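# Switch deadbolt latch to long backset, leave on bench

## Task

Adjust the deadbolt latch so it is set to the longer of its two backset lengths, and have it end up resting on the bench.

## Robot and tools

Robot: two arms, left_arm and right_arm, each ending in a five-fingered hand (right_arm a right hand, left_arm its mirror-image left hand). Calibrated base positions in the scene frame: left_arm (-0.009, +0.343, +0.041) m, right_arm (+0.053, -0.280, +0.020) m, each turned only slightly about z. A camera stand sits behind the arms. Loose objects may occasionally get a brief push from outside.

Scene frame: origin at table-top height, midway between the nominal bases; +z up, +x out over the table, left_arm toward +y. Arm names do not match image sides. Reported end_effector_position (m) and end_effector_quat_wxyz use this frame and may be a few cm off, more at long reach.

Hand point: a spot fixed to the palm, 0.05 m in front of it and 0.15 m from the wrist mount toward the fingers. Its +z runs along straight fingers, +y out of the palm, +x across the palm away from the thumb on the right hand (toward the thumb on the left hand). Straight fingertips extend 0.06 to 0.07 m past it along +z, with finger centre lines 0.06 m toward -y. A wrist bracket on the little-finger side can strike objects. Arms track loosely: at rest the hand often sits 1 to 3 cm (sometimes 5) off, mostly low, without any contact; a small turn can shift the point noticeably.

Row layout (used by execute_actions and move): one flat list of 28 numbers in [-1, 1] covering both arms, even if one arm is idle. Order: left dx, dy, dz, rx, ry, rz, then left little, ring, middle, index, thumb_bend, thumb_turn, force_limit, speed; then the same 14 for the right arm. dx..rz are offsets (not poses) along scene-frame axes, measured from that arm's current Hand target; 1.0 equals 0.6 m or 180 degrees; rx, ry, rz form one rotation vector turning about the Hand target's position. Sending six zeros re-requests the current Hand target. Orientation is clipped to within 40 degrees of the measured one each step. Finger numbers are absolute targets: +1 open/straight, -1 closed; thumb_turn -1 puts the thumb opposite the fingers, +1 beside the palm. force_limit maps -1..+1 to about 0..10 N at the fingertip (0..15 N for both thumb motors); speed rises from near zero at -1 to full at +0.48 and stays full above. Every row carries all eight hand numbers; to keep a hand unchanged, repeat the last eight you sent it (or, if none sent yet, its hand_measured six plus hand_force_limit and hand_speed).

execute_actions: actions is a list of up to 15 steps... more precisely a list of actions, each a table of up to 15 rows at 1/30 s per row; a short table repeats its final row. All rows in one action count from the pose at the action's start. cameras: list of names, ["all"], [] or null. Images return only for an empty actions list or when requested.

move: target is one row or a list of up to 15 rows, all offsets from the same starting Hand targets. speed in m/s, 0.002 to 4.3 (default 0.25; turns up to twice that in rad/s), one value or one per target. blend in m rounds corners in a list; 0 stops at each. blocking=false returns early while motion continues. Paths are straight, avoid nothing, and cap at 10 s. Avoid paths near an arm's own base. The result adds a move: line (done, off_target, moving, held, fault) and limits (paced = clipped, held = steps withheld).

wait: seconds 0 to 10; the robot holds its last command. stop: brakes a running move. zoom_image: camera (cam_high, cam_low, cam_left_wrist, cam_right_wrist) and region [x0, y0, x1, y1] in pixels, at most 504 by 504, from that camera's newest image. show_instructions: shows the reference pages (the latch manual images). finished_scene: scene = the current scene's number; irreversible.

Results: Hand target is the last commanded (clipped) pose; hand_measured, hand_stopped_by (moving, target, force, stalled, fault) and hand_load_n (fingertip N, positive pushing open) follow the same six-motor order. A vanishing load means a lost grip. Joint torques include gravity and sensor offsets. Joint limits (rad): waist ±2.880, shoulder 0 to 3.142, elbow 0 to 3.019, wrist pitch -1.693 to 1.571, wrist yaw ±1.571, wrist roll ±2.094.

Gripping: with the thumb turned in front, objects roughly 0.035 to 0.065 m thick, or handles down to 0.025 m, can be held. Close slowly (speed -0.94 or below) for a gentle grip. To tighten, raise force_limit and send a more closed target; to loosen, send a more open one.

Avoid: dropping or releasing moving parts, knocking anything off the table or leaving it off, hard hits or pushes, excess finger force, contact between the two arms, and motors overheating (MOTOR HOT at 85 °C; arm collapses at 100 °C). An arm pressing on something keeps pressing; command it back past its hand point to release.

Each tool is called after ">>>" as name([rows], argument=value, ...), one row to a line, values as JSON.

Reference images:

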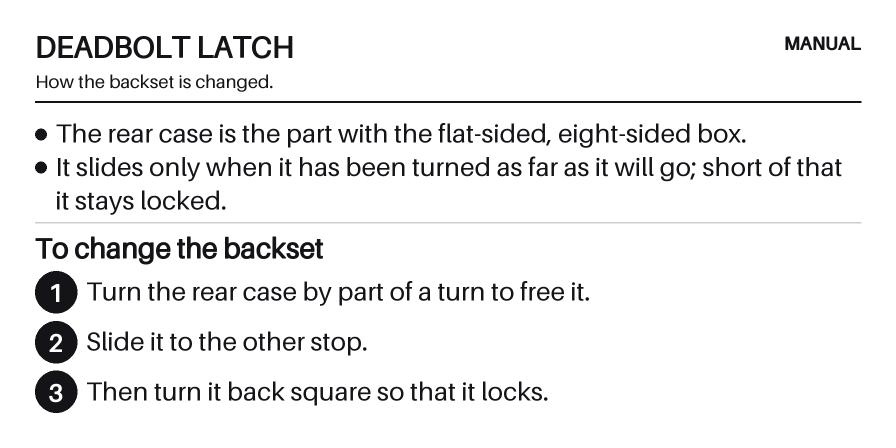

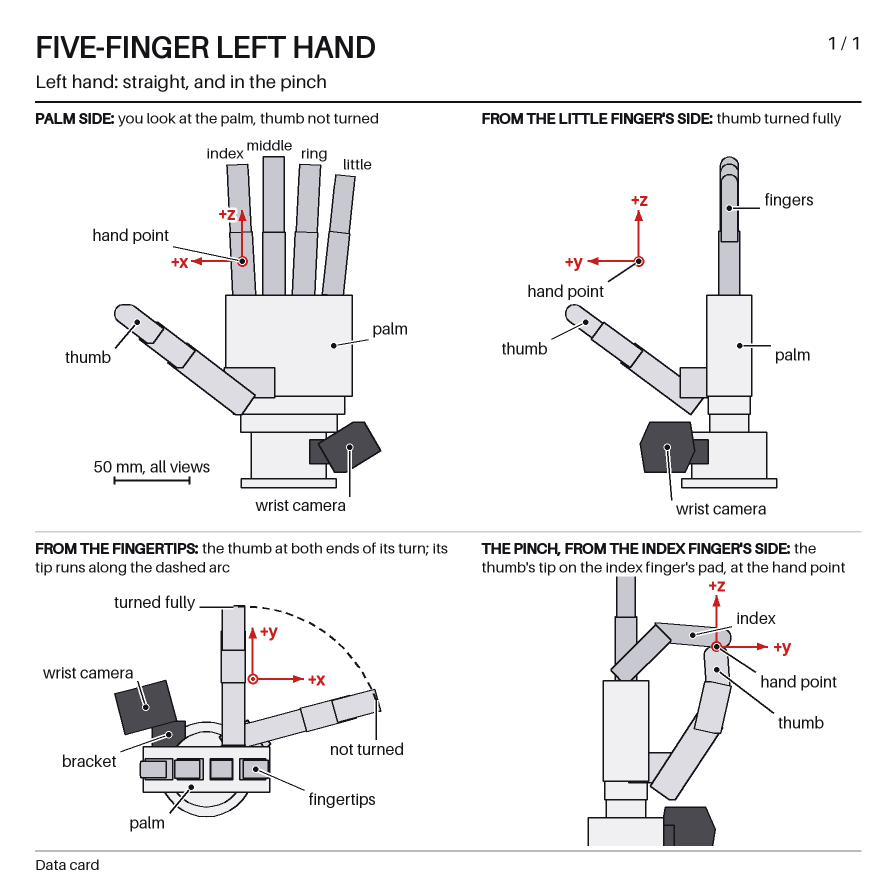

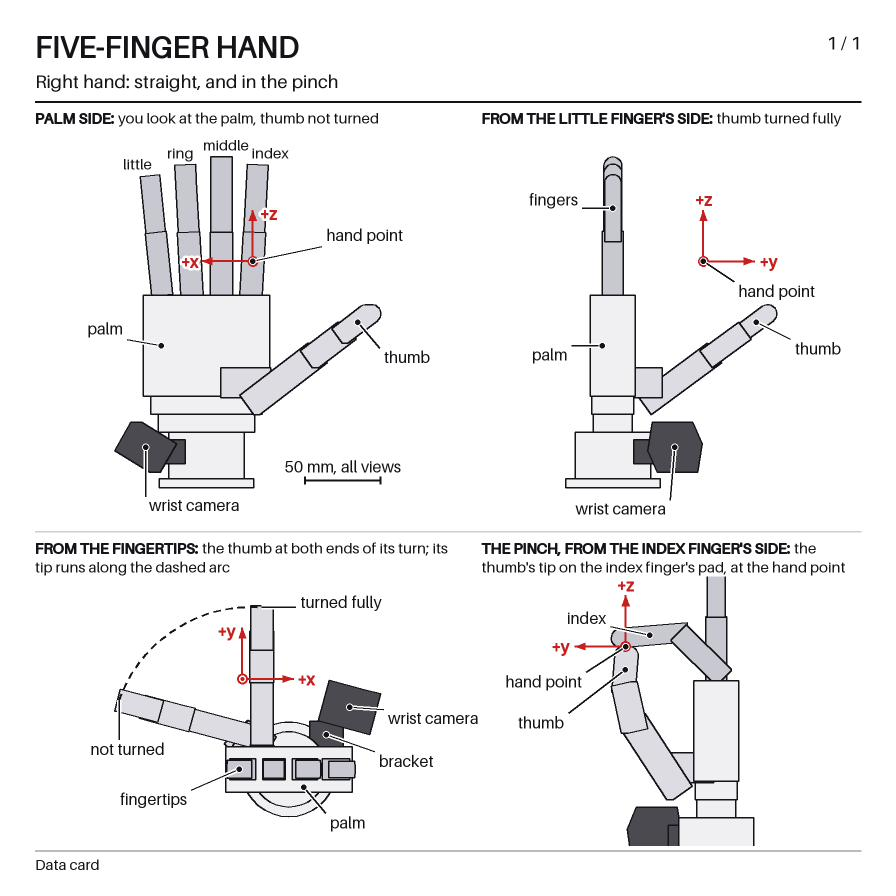

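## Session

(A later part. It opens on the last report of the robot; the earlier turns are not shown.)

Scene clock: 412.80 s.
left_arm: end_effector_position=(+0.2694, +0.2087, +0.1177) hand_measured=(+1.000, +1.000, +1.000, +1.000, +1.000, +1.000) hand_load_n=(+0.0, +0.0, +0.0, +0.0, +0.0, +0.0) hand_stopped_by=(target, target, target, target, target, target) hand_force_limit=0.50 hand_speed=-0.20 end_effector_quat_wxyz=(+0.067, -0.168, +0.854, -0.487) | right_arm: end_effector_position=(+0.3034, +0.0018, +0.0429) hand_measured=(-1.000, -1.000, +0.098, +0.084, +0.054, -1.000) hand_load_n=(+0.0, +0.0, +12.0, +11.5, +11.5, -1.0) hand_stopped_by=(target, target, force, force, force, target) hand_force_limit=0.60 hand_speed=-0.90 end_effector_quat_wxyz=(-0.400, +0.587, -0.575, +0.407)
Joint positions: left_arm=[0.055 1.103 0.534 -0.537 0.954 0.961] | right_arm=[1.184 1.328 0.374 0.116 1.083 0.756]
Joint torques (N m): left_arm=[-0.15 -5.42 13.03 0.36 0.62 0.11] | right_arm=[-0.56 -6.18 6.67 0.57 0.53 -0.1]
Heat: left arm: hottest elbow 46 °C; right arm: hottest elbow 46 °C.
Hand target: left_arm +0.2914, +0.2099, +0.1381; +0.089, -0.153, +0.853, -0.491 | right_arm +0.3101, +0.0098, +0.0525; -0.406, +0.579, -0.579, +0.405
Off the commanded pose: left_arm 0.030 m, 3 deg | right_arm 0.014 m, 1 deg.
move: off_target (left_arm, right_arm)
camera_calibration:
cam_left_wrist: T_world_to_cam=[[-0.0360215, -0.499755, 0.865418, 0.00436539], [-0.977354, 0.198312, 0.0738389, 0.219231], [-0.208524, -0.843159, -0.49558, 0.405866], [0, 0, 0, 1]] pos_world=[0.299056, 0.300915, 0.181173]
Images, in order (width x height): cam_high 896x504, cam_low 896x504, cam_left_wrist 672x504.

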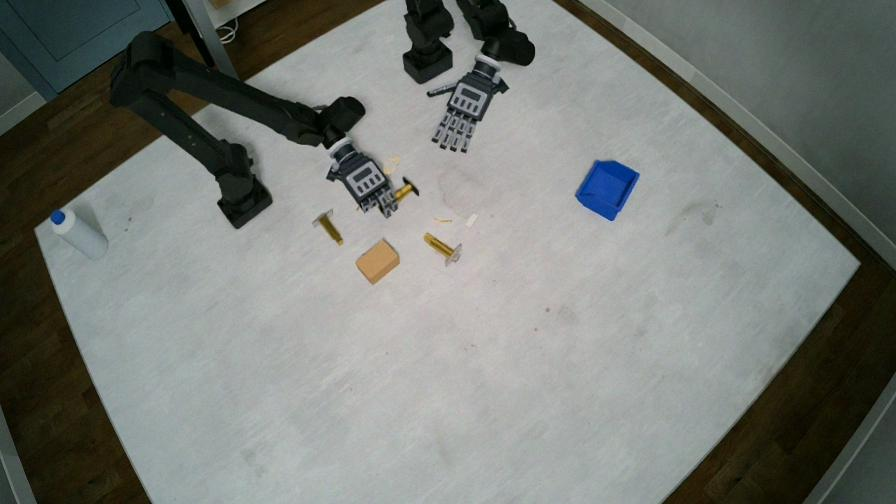

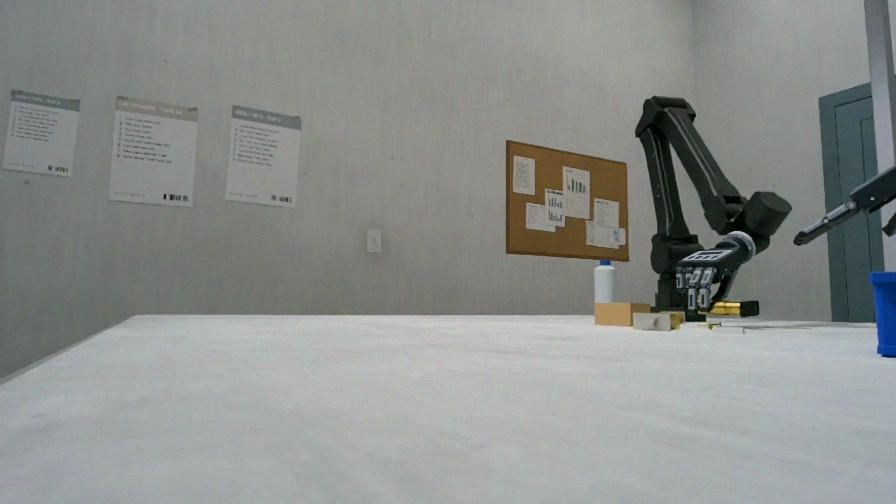

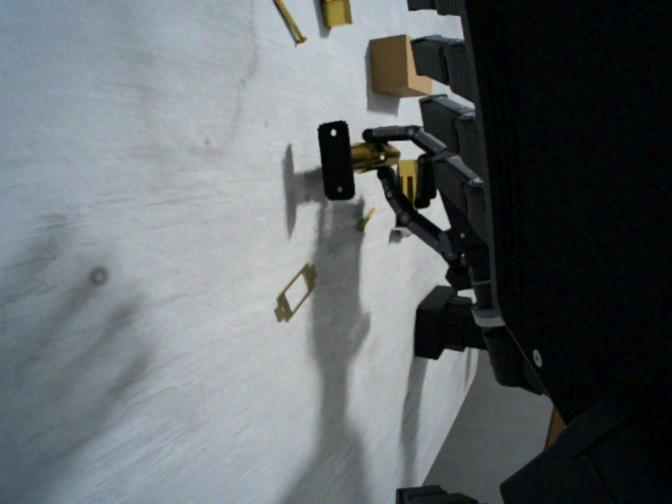

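>>> move(target=[0,0,0,0,0,0,1,1,1,1,1,1,0.5,-0.2,0.005,0.005,0.022,0,-0.0833,0,-1,-1,-0.45,-0.45,-0.3,-1,0.6,-0.9], speed=0.12, cameras=["cam_left_wrist","cam_low","cam_high","cam_right_wrist"])

>>> zoom_image(camera="cam_left_wrist", region=[260, 70, 440, 230])

>>> zoom_image(camera="cam_low", region=[665, 265, 775, 335])

>>> zoom_image(camera="cam_high", region=[375, 160, 435, 220])

Scene clock: 417.87 s.
left_arm: end_effector_position=(+0.2694, +0.2087, +0.1177) hand_measured=(+1.000, +1.000, +1.000, +1.000, +1.000, +1.000) hand_load_n=(-0.5, +0.0, +0.0, +0.0, +0.0, +0.0) hand_stopped_by=(target, target, target, target, target, target) hand_force_limit=0.50 hand_speed=-0.20 end_effector_quat_wxyz=(+0.067, -0.168, +0.854, -0.487) | right_arm: end_effector_position=(+0.3177, +0.0116, +0.0678) hand_measured=(-1.000, -1.000, +0.098, +0.084, +0.054, -1.000) hand_load_n=(+0.0, +0.0, +12.0, +11.5, +11.0, -1.0) hand_stopped_by=(target, target, force, force, force, target) hand_force_limit=0.60 hand_speed=-0.90 end_effector_quat_wxyz=(-0.475, +0.518, -0.526, +0.479)
Joint positions: left_arm=[0.055 1.103 0.534 -0.537 0.954 0.961] | right_arm=[1.243 1.545 0.303 0.914 1.287 0.319]
Joint torques (N m): left_arm=[-0.15 -5.36 13 0.36 0.62 0.11] | right_arm=[1.38 -5.89 2.67 1.87 0.42 -0.09]
Heat: left arm: hottest elbow 47 °C; right arm: hottest elbow 46 °C.
Hand target: left_arm +0.2914, +0.2099, +0.1381; +0.089, -0.153, +0.853, -0.491 | right_arm +0.3131, +0.0126, +0.0657; -0.478, +0.521, -0.521, +0.478
Off the commanded pose: left_arm 0.030 m, 3 deg | right_arm 0.005 m, 1 deg.
move: off_target (left_arm)
camera_calibration:
cam_left_wrist: T_world_to_cam=[[-0.0360215, -0.499755, 0.865418, 0.00436539], [-0.977354, 0.198312, 0.0738389, 0.219231], [-0.208524, -0.843159, -0.49558, 0.405866], [0, 0, 0, 1]] pos_world=[0.299056, 0.300915, 0.181173]
cam_right_wrist: T_world_to_cam=[[-0.0362752, -0.208919, -0.97726, 0.0878245], [-0.537168, 0.828693, -0.157219, 0.167285], [0.842695, 0.51925, -0.142285, -0.151871], [0, 0, 0, 1]] pos_world=[0.221027, -0.041421, 0.0905187]

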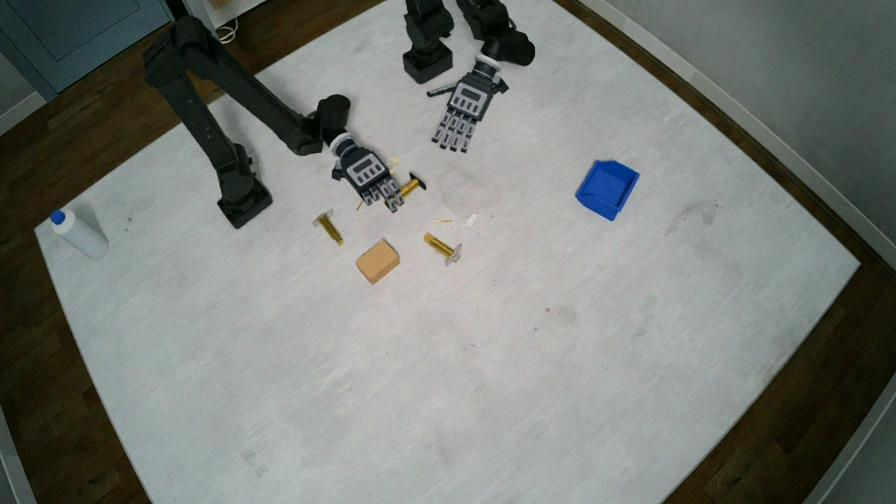

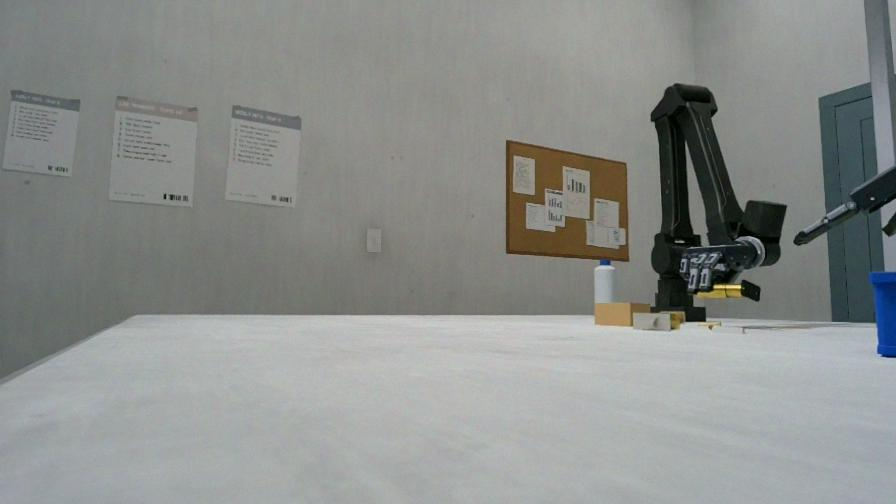

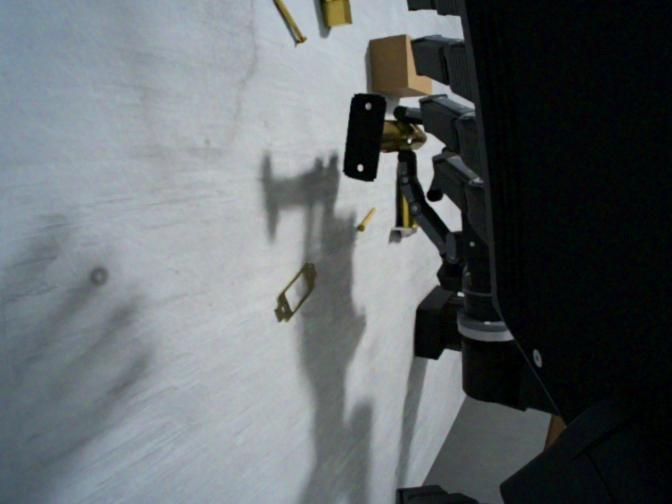

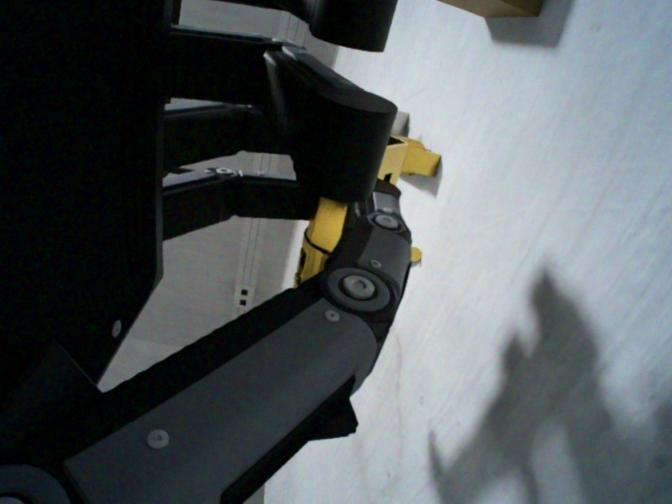

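Scaled by 2.800 from the camera's 672x504 image, which has a finer 960x720 frame.

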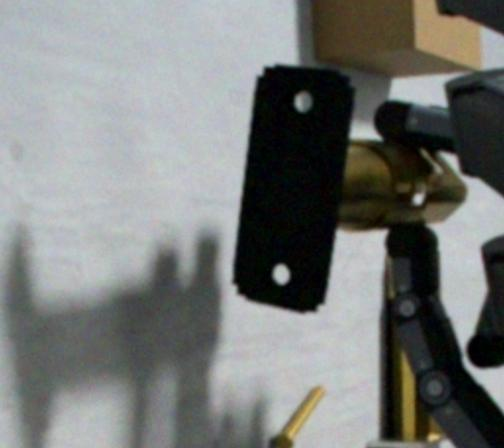

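Scaled by 4.582 from the camera's 896x504 image, which has a finer 1280x720 frame.

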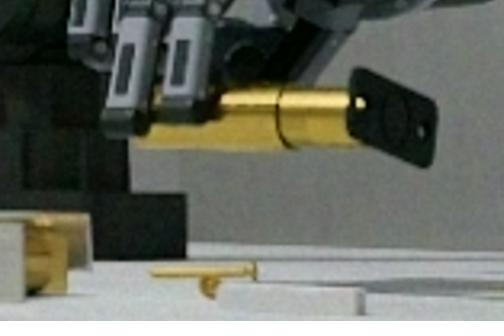

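Scaled by 8.400 from the camera's 896x504 image, which has a finer 1280x720 frame.

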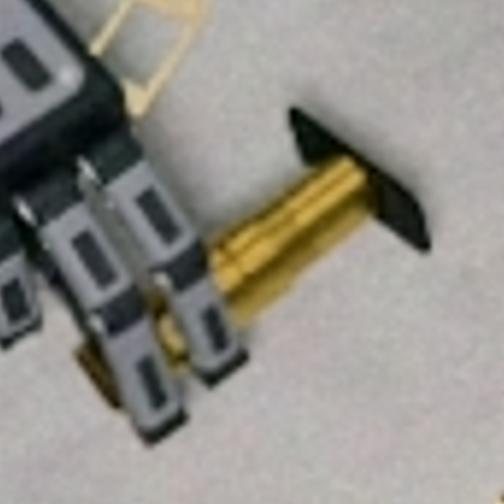

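>>> move([
  [0.0893,-0.0915,-0.0135,0,0,-0.1133,1,1,1,1,1,1,0.5,-0.2,0,0,0,0,0,0,-1,-1,-0.45,-0.45,-0.3,-1,0.6,-0.9],
  [0.0877,-0.1382,-0.0802,0,0,-0.1133,1,1,1,1,1,1,0.5,-0.2,0,0,0,0,0,0,-1,-1,-0.45,-0.45,-0.3,-1,0.6,-0.9],
], speed=0.15, cameras=["cam_left_wrist","cam_low","cam_high"])

>>> zoom_image(camera="cam_left_wrist", region=[300, 50, 500, 250])

>>> zoom_image(camera="cam_low", region=[665, 245, 785, 325])

>>> zoom_image(camera="cam_high", region=[375, 160, 435, 220])

Scene clock: 423.43 s.
left_arm: end_effector_position=(+0.3439, +0.1276, +0.0927) hand_measured=(+1.000, +1.000, +1.000, +1.000, +1.000, +1.000) hand_load_n=(+0.0, +0.0, +0.0, +0.0, +0.0, +0.0) hand_stopped_by=(target, target, target, target, target, target) hand_force_limit=0.50 hand_speed=-0.20 end_effector_quat_wxyz=(+0.000, +0.003, +0.867, -0.499) | right_arm: end_effector_position=(+0.3178, +0.0117, +0.0680) hand_measured=(-1.000, -1.000, +0.098, +0.084, +0.054, -1.000) hand_load_n=(+0.0, +0.0, +12.0, +11.5, +11.5, -1.5) hand_stopped_by=(target, target, force, force, force, target) hand_force_limit=0.60 hand_speed=-0.90 end_effector_quat_wxyz=(-0.475, +0.518, -0.526, +0.479)
Joint positions: left_arm=[-0.168 1.522 0.842 -0.567 1.012 1.198] | right_arm=[1.243 1.546 0.303 0.917 1.287 0.317]
Joint torques (N m): left_arm=[-0.38 -10.64 6.94 1.17 0.53 -0.08] | right_arm=[1.38 -5.95 2.69 1.87 0.43 -0.11]
Heat: left arm: hottest elbow 47 °C; right arm: hottest elbow 45 °C.
Hand target: left_arm +0.3441, +0.1270, +0.0901; +0.001, +0.000, +0.867, -0.499 | right_arm +0.3131, +0.0126, +0.0657; -0.478, +0.521, -0.521, +0.478
Off the commanded pose: left_arm 0.003 m, 0 deg | right_arm 0.005 m, 1 deg.
move: done
camera_calibration:
cam_left_wrist: T_world_to_cam=[[-0.258335, -0.438921, 0.860588, 0.0572883], [-0.844525, 0.535164, 0.0194332, 0.226342], [-0.469085, -0.721767, -0.508931, 0.416], [0, 0, 0, 1]] pos_world=[0.40109, 0.20427, 0.158015]
Images, in order (width x height): cam_high 896x504, cam_low 896x504, cam_left_wrist 672x504.

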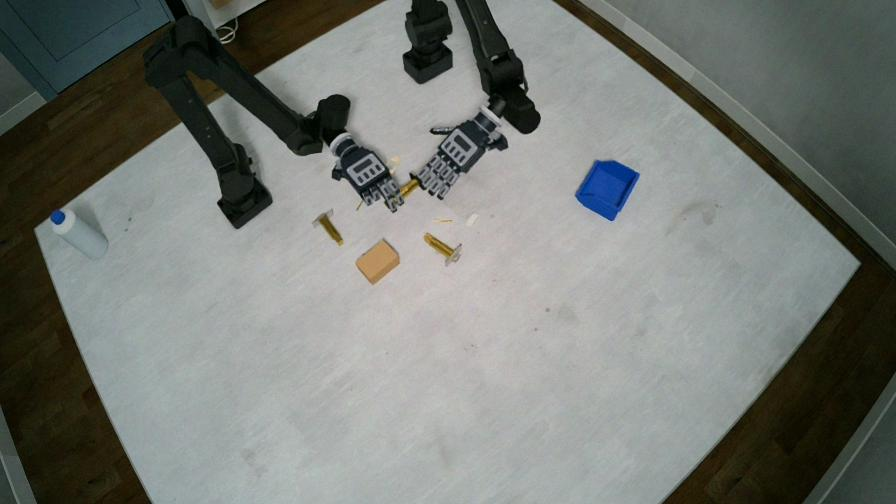

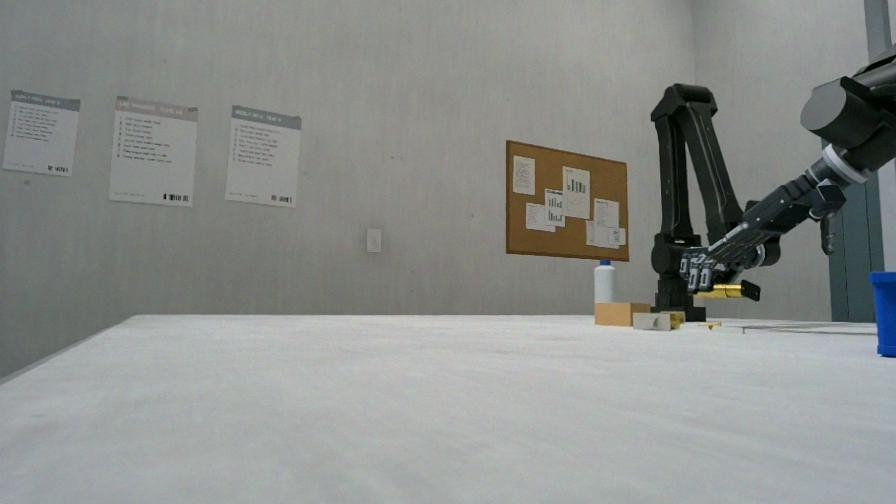

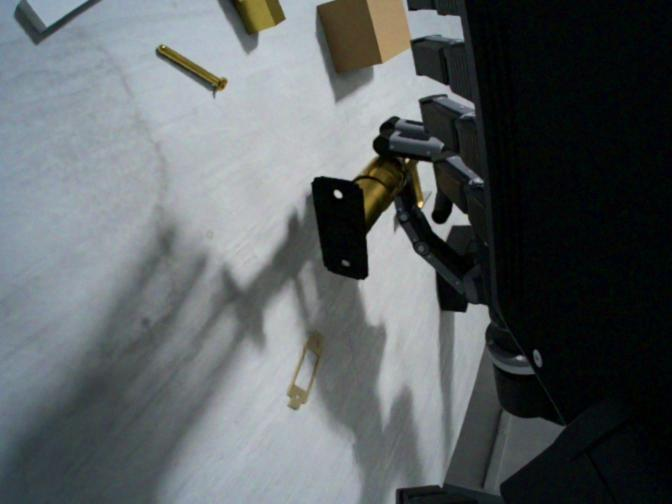

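Scaled by 2.520 from the camera's 672x504 image, which has a finer 960x720 frame.

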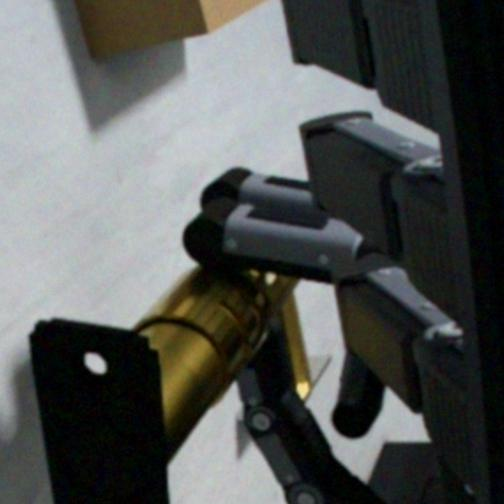

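Scaled by 4.200 from the camera's 896x504 image, which has a finer 1280x720 frame.

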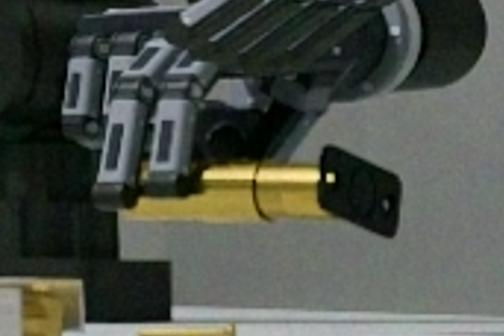

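Scaled by 8.400 from the camera's 896x504 image, which has a finer 1280x720 frame.

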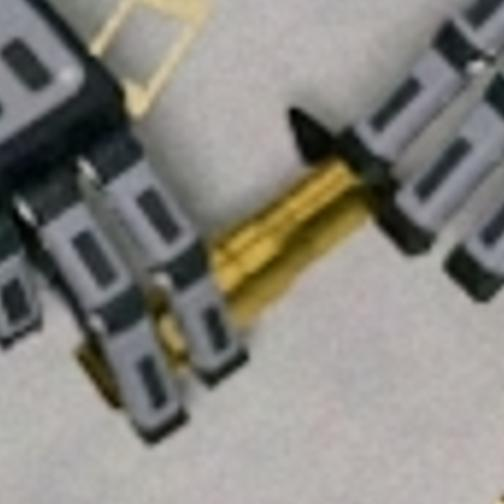

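>>> move([
  [-0.03,0.005,0.01,0,0,0,1,1,1,1,1,1,0.5,-0.2,0,0,0,0,0,0,-1,-1,-0.45,-0.45,-0.3,-1,0.6,-0.9],
  [-0.02,0,-0.0275,0,0,0,1,1,1,1,1,1,0.5,-0.2,0,0,0,0,0,0,-1,-1,-0.45,-0.45,-0.3,-1,0.6,-0.9],
], speed=0.1, cameras=["cam_left_wrist","cam_low","cam_high"])

>>> zoom_image(camera="cam_left_wrist", region=[300, 70, 500, 270])

>>> zoom_image(camera="cam_low", region=[665, 245, 785, 325])

>>> zoom_image(camera="cam_high", region=[375, 160, 435, 220])

Scene clock: 427.93 s.
left_arm: end_effector_position=(+0.3327, +0.1293, +0.0766) hand_measured=(+1.000, +1.000, +1.000, +1.000, +1.000, +1.000) hand_load_n=(+0.0, +0.0, +0.0, +0.0, +0.0, -0.5) hand_stopped_by=(target, target, target, target, target, target) hand_force_limit=0.50 hand_speed=-0.20 end_effector_quat_wxyz=(+0.002, +0.001, +0.867, -0.498) | right_arm: end_effector_position=(+0.3178, +0.0117, +0.0680) hand_measured=(-1.000, -1.000, +0.098, +0.084, +0.054, -1.000) hand_load_n=(+0.0, +0.0, +12.0, +11.0, +11.5, -1.5) hand_stopped_by=(target, target, force, force, force, target) hand_force_limit=0.60 hand_speed=-0.90 end_effector_quat_wxyz=(-0.475, +0.518, -0.526, +0.479)
Joint positions: left_arm=[-0.169 1.524 0.788 -0.501 1.009 1.187] | right_arm=[1.243 1.546 0.303 0.917 1.287 0.317]
Joint torques (N m): left_arm=[-0.79 -10.05 6.76 1.18 0.55 -0.07] | right_arm=[1.49 -5.77 2.7 1.89 0.42 -0.11]
Heat: left arm: hottest elbow 46 °C; right arm: hottest elbow 45 °C.
Hand target: left_arm +0.3320, +0.1269, +0.0736; +0.000, +0.000, +0.867, -0.499 | right_arm +0.3131, +0.0126, +0.0657; -0.478, +0.521, -0.521, +0.478
Off the commanded pose: left_arm 0.004 m, 0 deg | right_arm 0.005 m, 1 deg.
move: done
camera_calibration:
cam_left_wrist: T_world_to_cam=[[-0.257067, -0.440562, 0.860129, 0.0688178], [-0.847246, 0.530872, 0.0186979, 0.217739], [-0.464856, -0.723934, -0.509734, 0.402719], [0, 0, 0, 1]] pos_world=[0.389376, 0.206269, 0.142016]
Images, in order (width x height): cam_high 896x504, cam_low 896x504, cam_left_wrist 672x504.

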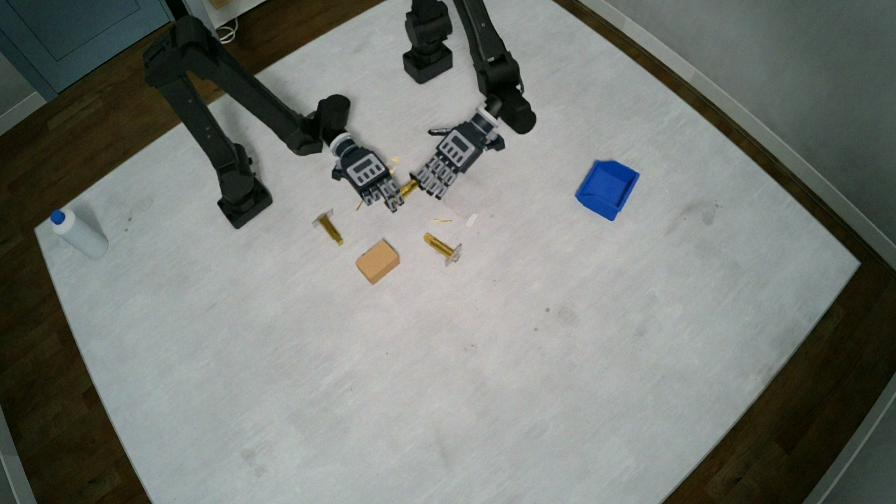

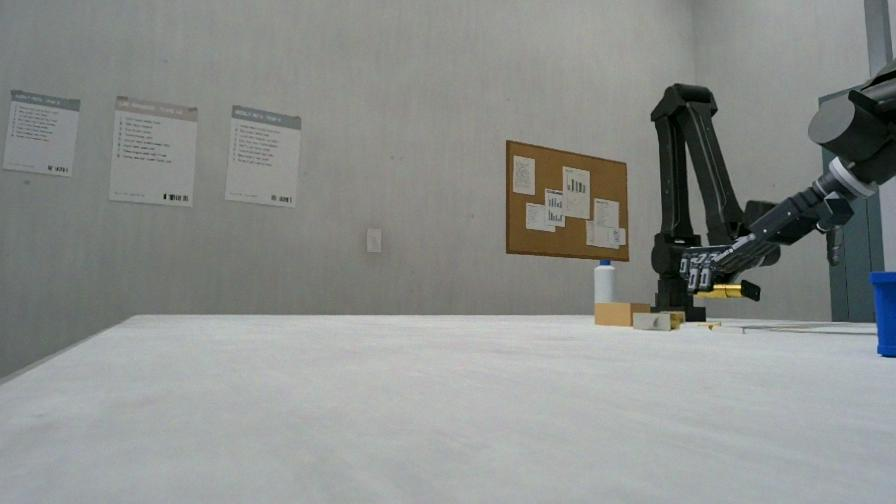

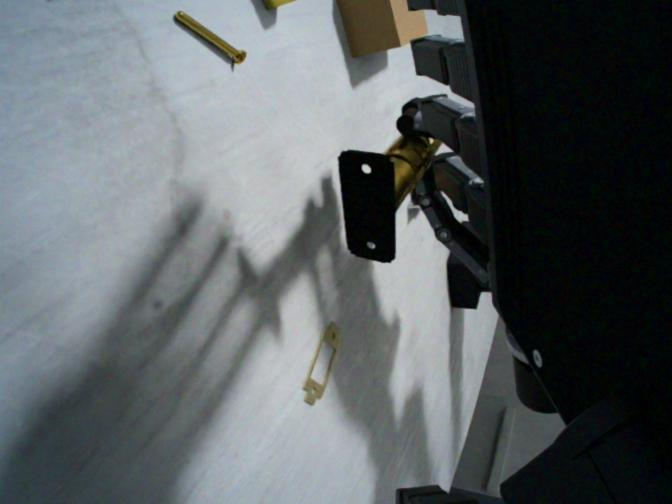

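Scaled by 2.520 from the camera's 672x504 image, which has a finer 960x720 frame.

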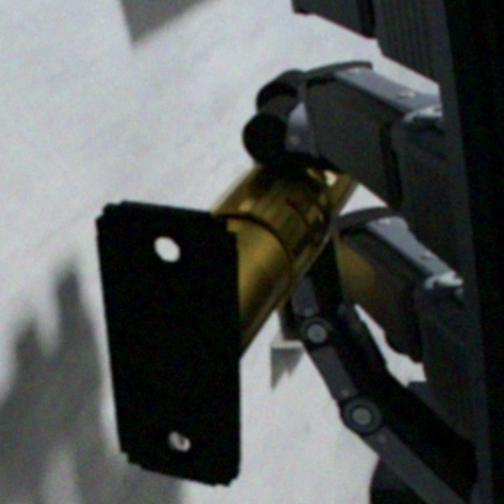

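Scaled by 4.200 from the camera's 896x504 image, which has a finer 1280x720 frame.

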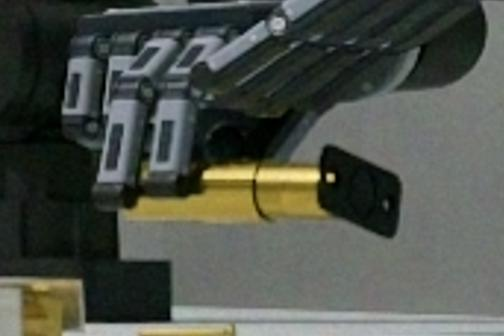

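Scaled by 8.400 from the camera's 896x504 image, which has a finer 1280x720 frame.

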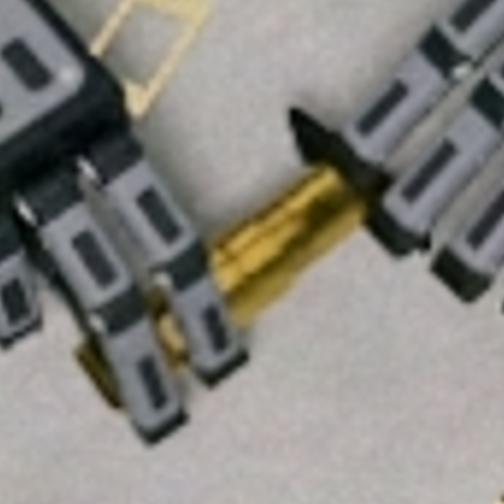

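>>> move([
  [0.02,0,0.02,0,0,0,1,1,1,1,1,1,0.5,-0.2,0,0,0,0,0,0,-1,-1,-0.45,-0.45,-0.3,-1,0.6,-0.9],
  [0.014,0,-0.02,0,0,0,1,1,1,1,1,1,0.5,-0.2,0,0,0,0,0,0,-1,-1,-0.45,-0.45,-0.3,-1,0.6,-0.9],
], speed=0.08, cameras=["cam_left_wrist","cam_low","cam_high"])

>>> zoom_image(camera="cam_left_wrist", region=[300, 70, 500, 270])

>>> zoom_image(camera="cam_high", region=[375, 160, 435, 220])

Scene clock: 430.40 s.
left_arm: end_effector_position=(+0.3338, +0.1291, +0.0611) hand_measured=(+1.000, +1.000, +1.000, +1.000, +1.000, +1.000) hand_load_n=(+0.0, +0.0, +0.0, +0.0, +0.0, +0.0) hand_stopped_by=(target, target, target, target, target, target) hand_force_limit=0.50 hand_speed=-0.20 end_effector_quat_wxyz=(-0.006, -0.004, +0.868, -0.497) | right_arm: end_effector_position=(+0.3178, +0.0117, +0.0680) hand_measured=(-1.000, -1.000, +0.098, +0.084, +0.054, -1.000) hand_load_n=(+0.0, +0.0, +12.0, +11.0, +11.5, -1.5) hand_stopped_by=(target, target, force, force, force, target) hand_force_limit=0.60 hand_speed=-0.90 end_effector_quat_wxyz=(-0.475, +0.518, -0.526, +0.479)
Joint positions: left_arm=[-0.169 1.569 0.788 -0.475 1.009 1.186] | right_arm=[1.243 1.546 0.303 0.917 1.287 0.317]
Joint torques (N m): left_arm=[-0.44 -10.7 7.65 1.17 0.62 -0.02] | right_arm=[1.38 -5.83 2.66 1.87 0.42 -0.1]
Heat: left arm: hottest elbow 46 °C; right arm: hottest elbow 45 °C.
Hand target: left_arm +0.3404, +0.1269, +0.0615; +0.000, +0.000, +0.867, -0.499 | right_arm +0.3131, +0.0126, +0.0657; -0.478, +0.521, -0.521, +0.478
Off the commanded pose: left_arm 0.007 m, 1 deg | right_arm 0.005 m, 1 deg.
move: done
camera_calibration:
cam_left_wrist: T_world_to_cam=[[-0.240884, -0.443803, 0.863142, 0.077148], [-0.846823, 0.530621, 0.0365007, 0.217918], [-0.474201, -0.722136, -0.503641, 0.397653], [0, 0, 0, 1]] pos_world=[0.391689, 0.205766, 0.12573]
Images, in order (width x height): cam_high 896x504, cam_low 896x504, cam_left_wrist 672x504.

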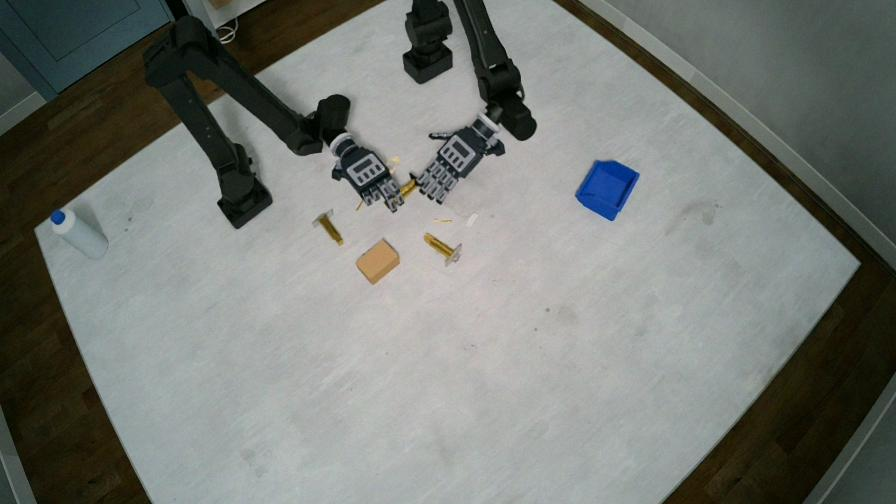

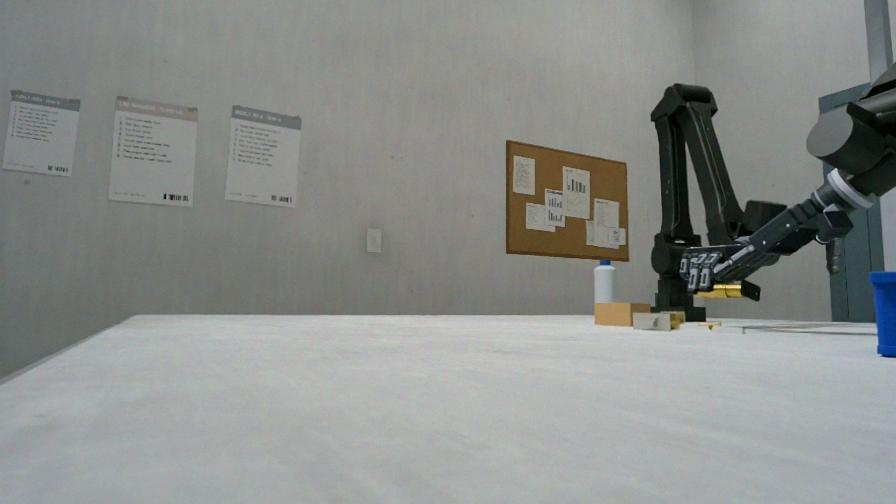

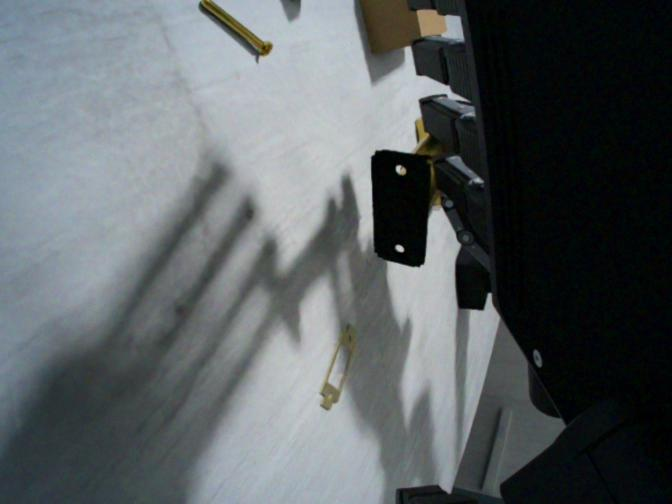

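Scaled by 2.520 from the camera's 672x504 image, which has a finer 960x720 frame.

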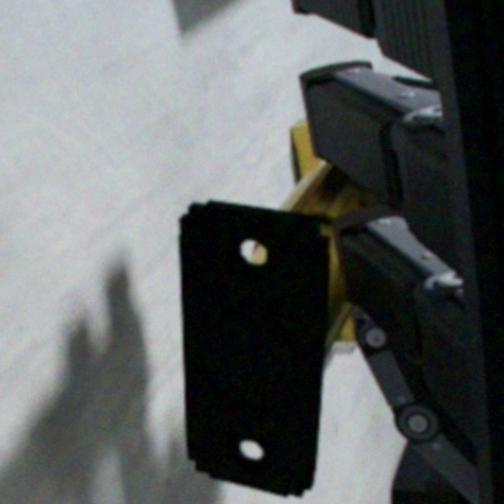

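Scaled by 8.400 from the camera's 896x504 image, which has a finer 1280x720 frame.

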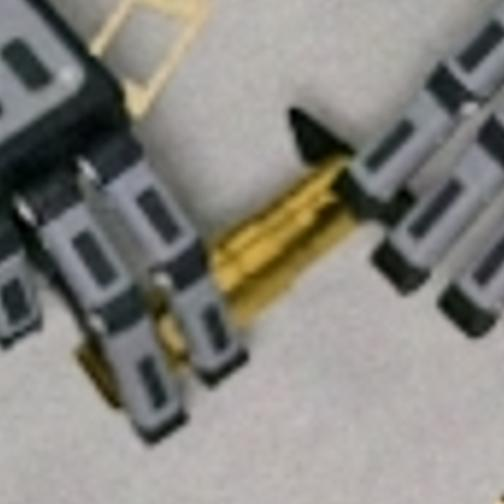

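>>> move(target=[0.01,0,-0.04,0,0,0,1,1,1,1,1,1,0.5,-0.2,0,0,0,0,0,0,-1,-1,-0.45,-0.45,-0.3,-1,0.6,-0.9], speed=0.05, cameras=["cam_left_wrist","cam_low","cam_high"])

>>> zoom_image(camera="cam_left_wrist", region=[300, 70, 500, 270])

>>> zoom_image(camera="cam_high", region=[375, 160, 435, 220])

>>> zoom_image(camera="cam_low", region=[665, 245, 785, 325])

Scene clock: 432.03 s.
left_arm: end_effector_position=(+0.3399, +0.1278, +0.0383) hand_measured=(+1.000, +1.000, +1.000, +1.000, +1.000, +1.000) hand_load_n=(+0.0, -0.5, +0.0, +0.0, +0.0, +0.0) hand_stopped_by=(target, target, target, target, target, target) hand_force_limit=0.50 hand_speed=-0.20 end_effector_quat_wxyz=(-0.007, -0.004, +0.868, -0.497) | right_arm: end_effector_position=(+0.3179, +0.0124, +0.0689) hand_measured=(-1.000, -1.000, +0.096, +0.084, +0.052, -1.000) hand_load_n=(+0.0, +0.0, +0.0, +0.0, +0.0, +0.0) hand_stopped_by=(target, target, force, force, force, target) hand_force_limit=0.60 hand_speed=-0.90 end_effector_quat_wxyz=(+0.477, -0.516, +0.527, -0.478)
Joint positions: left_arm=[-0.169 1.636 0.788 -0.409 1.01 1.186] | right_arm=[1.243 1.546 0.303 0.924 1.287 0.317]
Joint torques (N m): left_arm=[-0.21 -10.81 7.08 1.16 0.64 0.04] | right_arm=[1.44 -5.83 2.69 1.62 0.41 -0.1]
Heat: left arm: hottest elbow 46 °C; right arm: hottest elbow 45 °C.
Hand target: left_arm +0.3464, +0.1269, +0.0376; +0.000, +0.000, +0.867, -0.499 | right_arm +0.3131, +0.0126, +0.0657; +0.478, -0.521, +0.521, -0.478
Off the commanded pose: left_arm 0.007 m, 1 deg | right_arm 0.006 m, 1 deg.
move: done
camera_calibration:
cam_left_wrist: T_world_to_cam=[[-0.239558, -0.443723, 0.863552, 0.0972445], [-0.846705, 0.530717, 0.0378168, 0.224493], [-0.475082, -0.722114, -0.50284, 0.388386], [0, 0, 0, 1]] pos_world=[0.39789, 0.204466, 0.102831]
Images, in order (width x height): cam_high 896x504, cam_low 896x504, cam_left_wrist 672x504.

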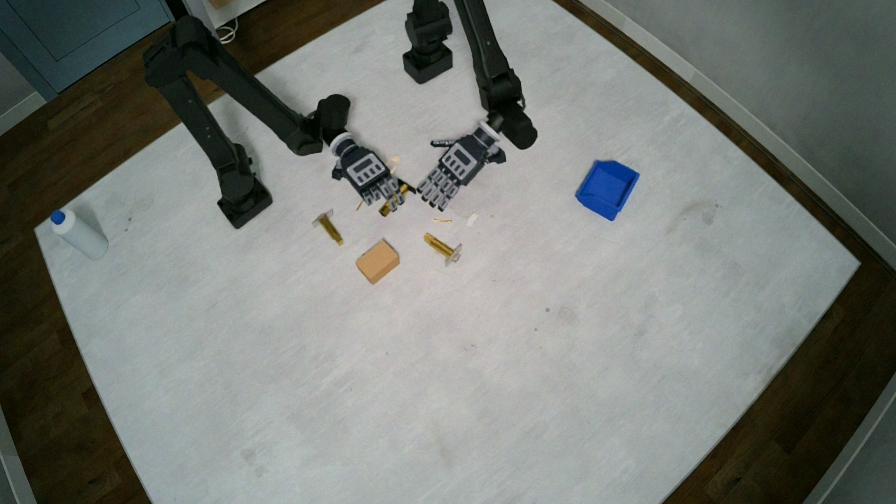

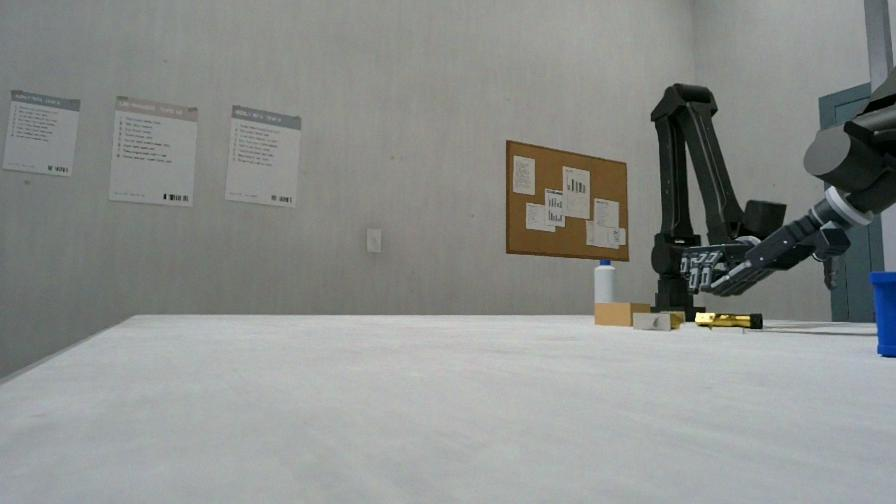

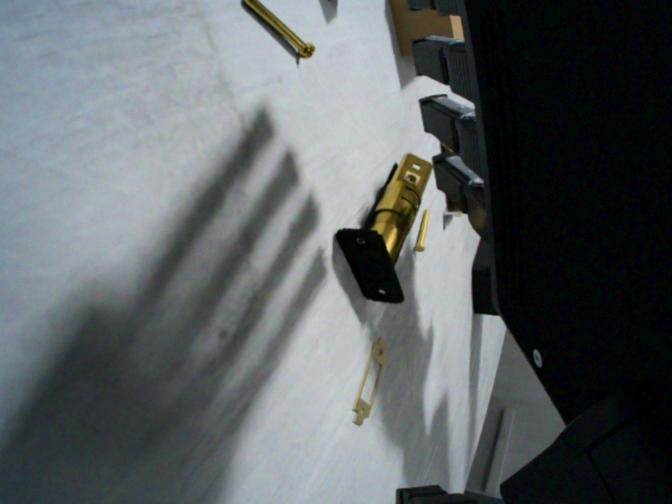

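Scaled by 2.520 from the camera's 672x504 image, which has a finer 960x720 frame.

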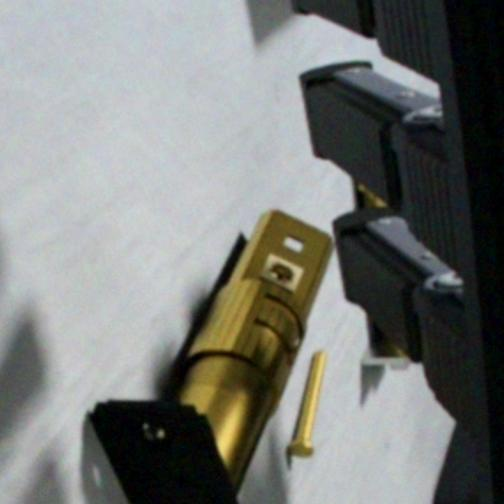

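Scaled by 8.400 from the camera's 896x504 image, which has a finer 1280x720 frame.

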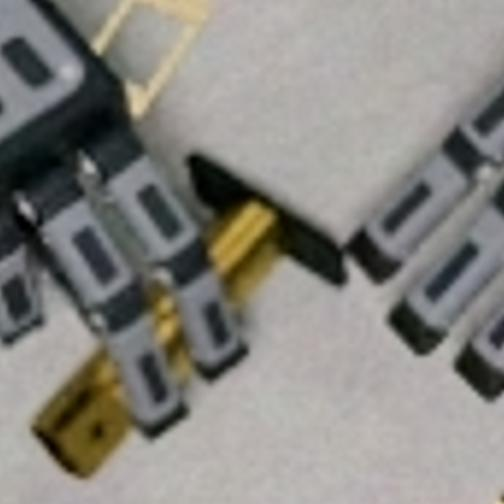

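Scaled by 4.200 from the camera's 896x504 image, which has a finer 1280x720 frame.

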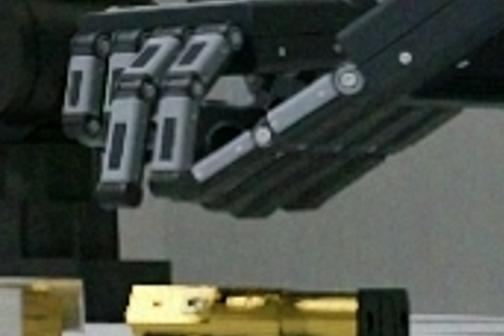

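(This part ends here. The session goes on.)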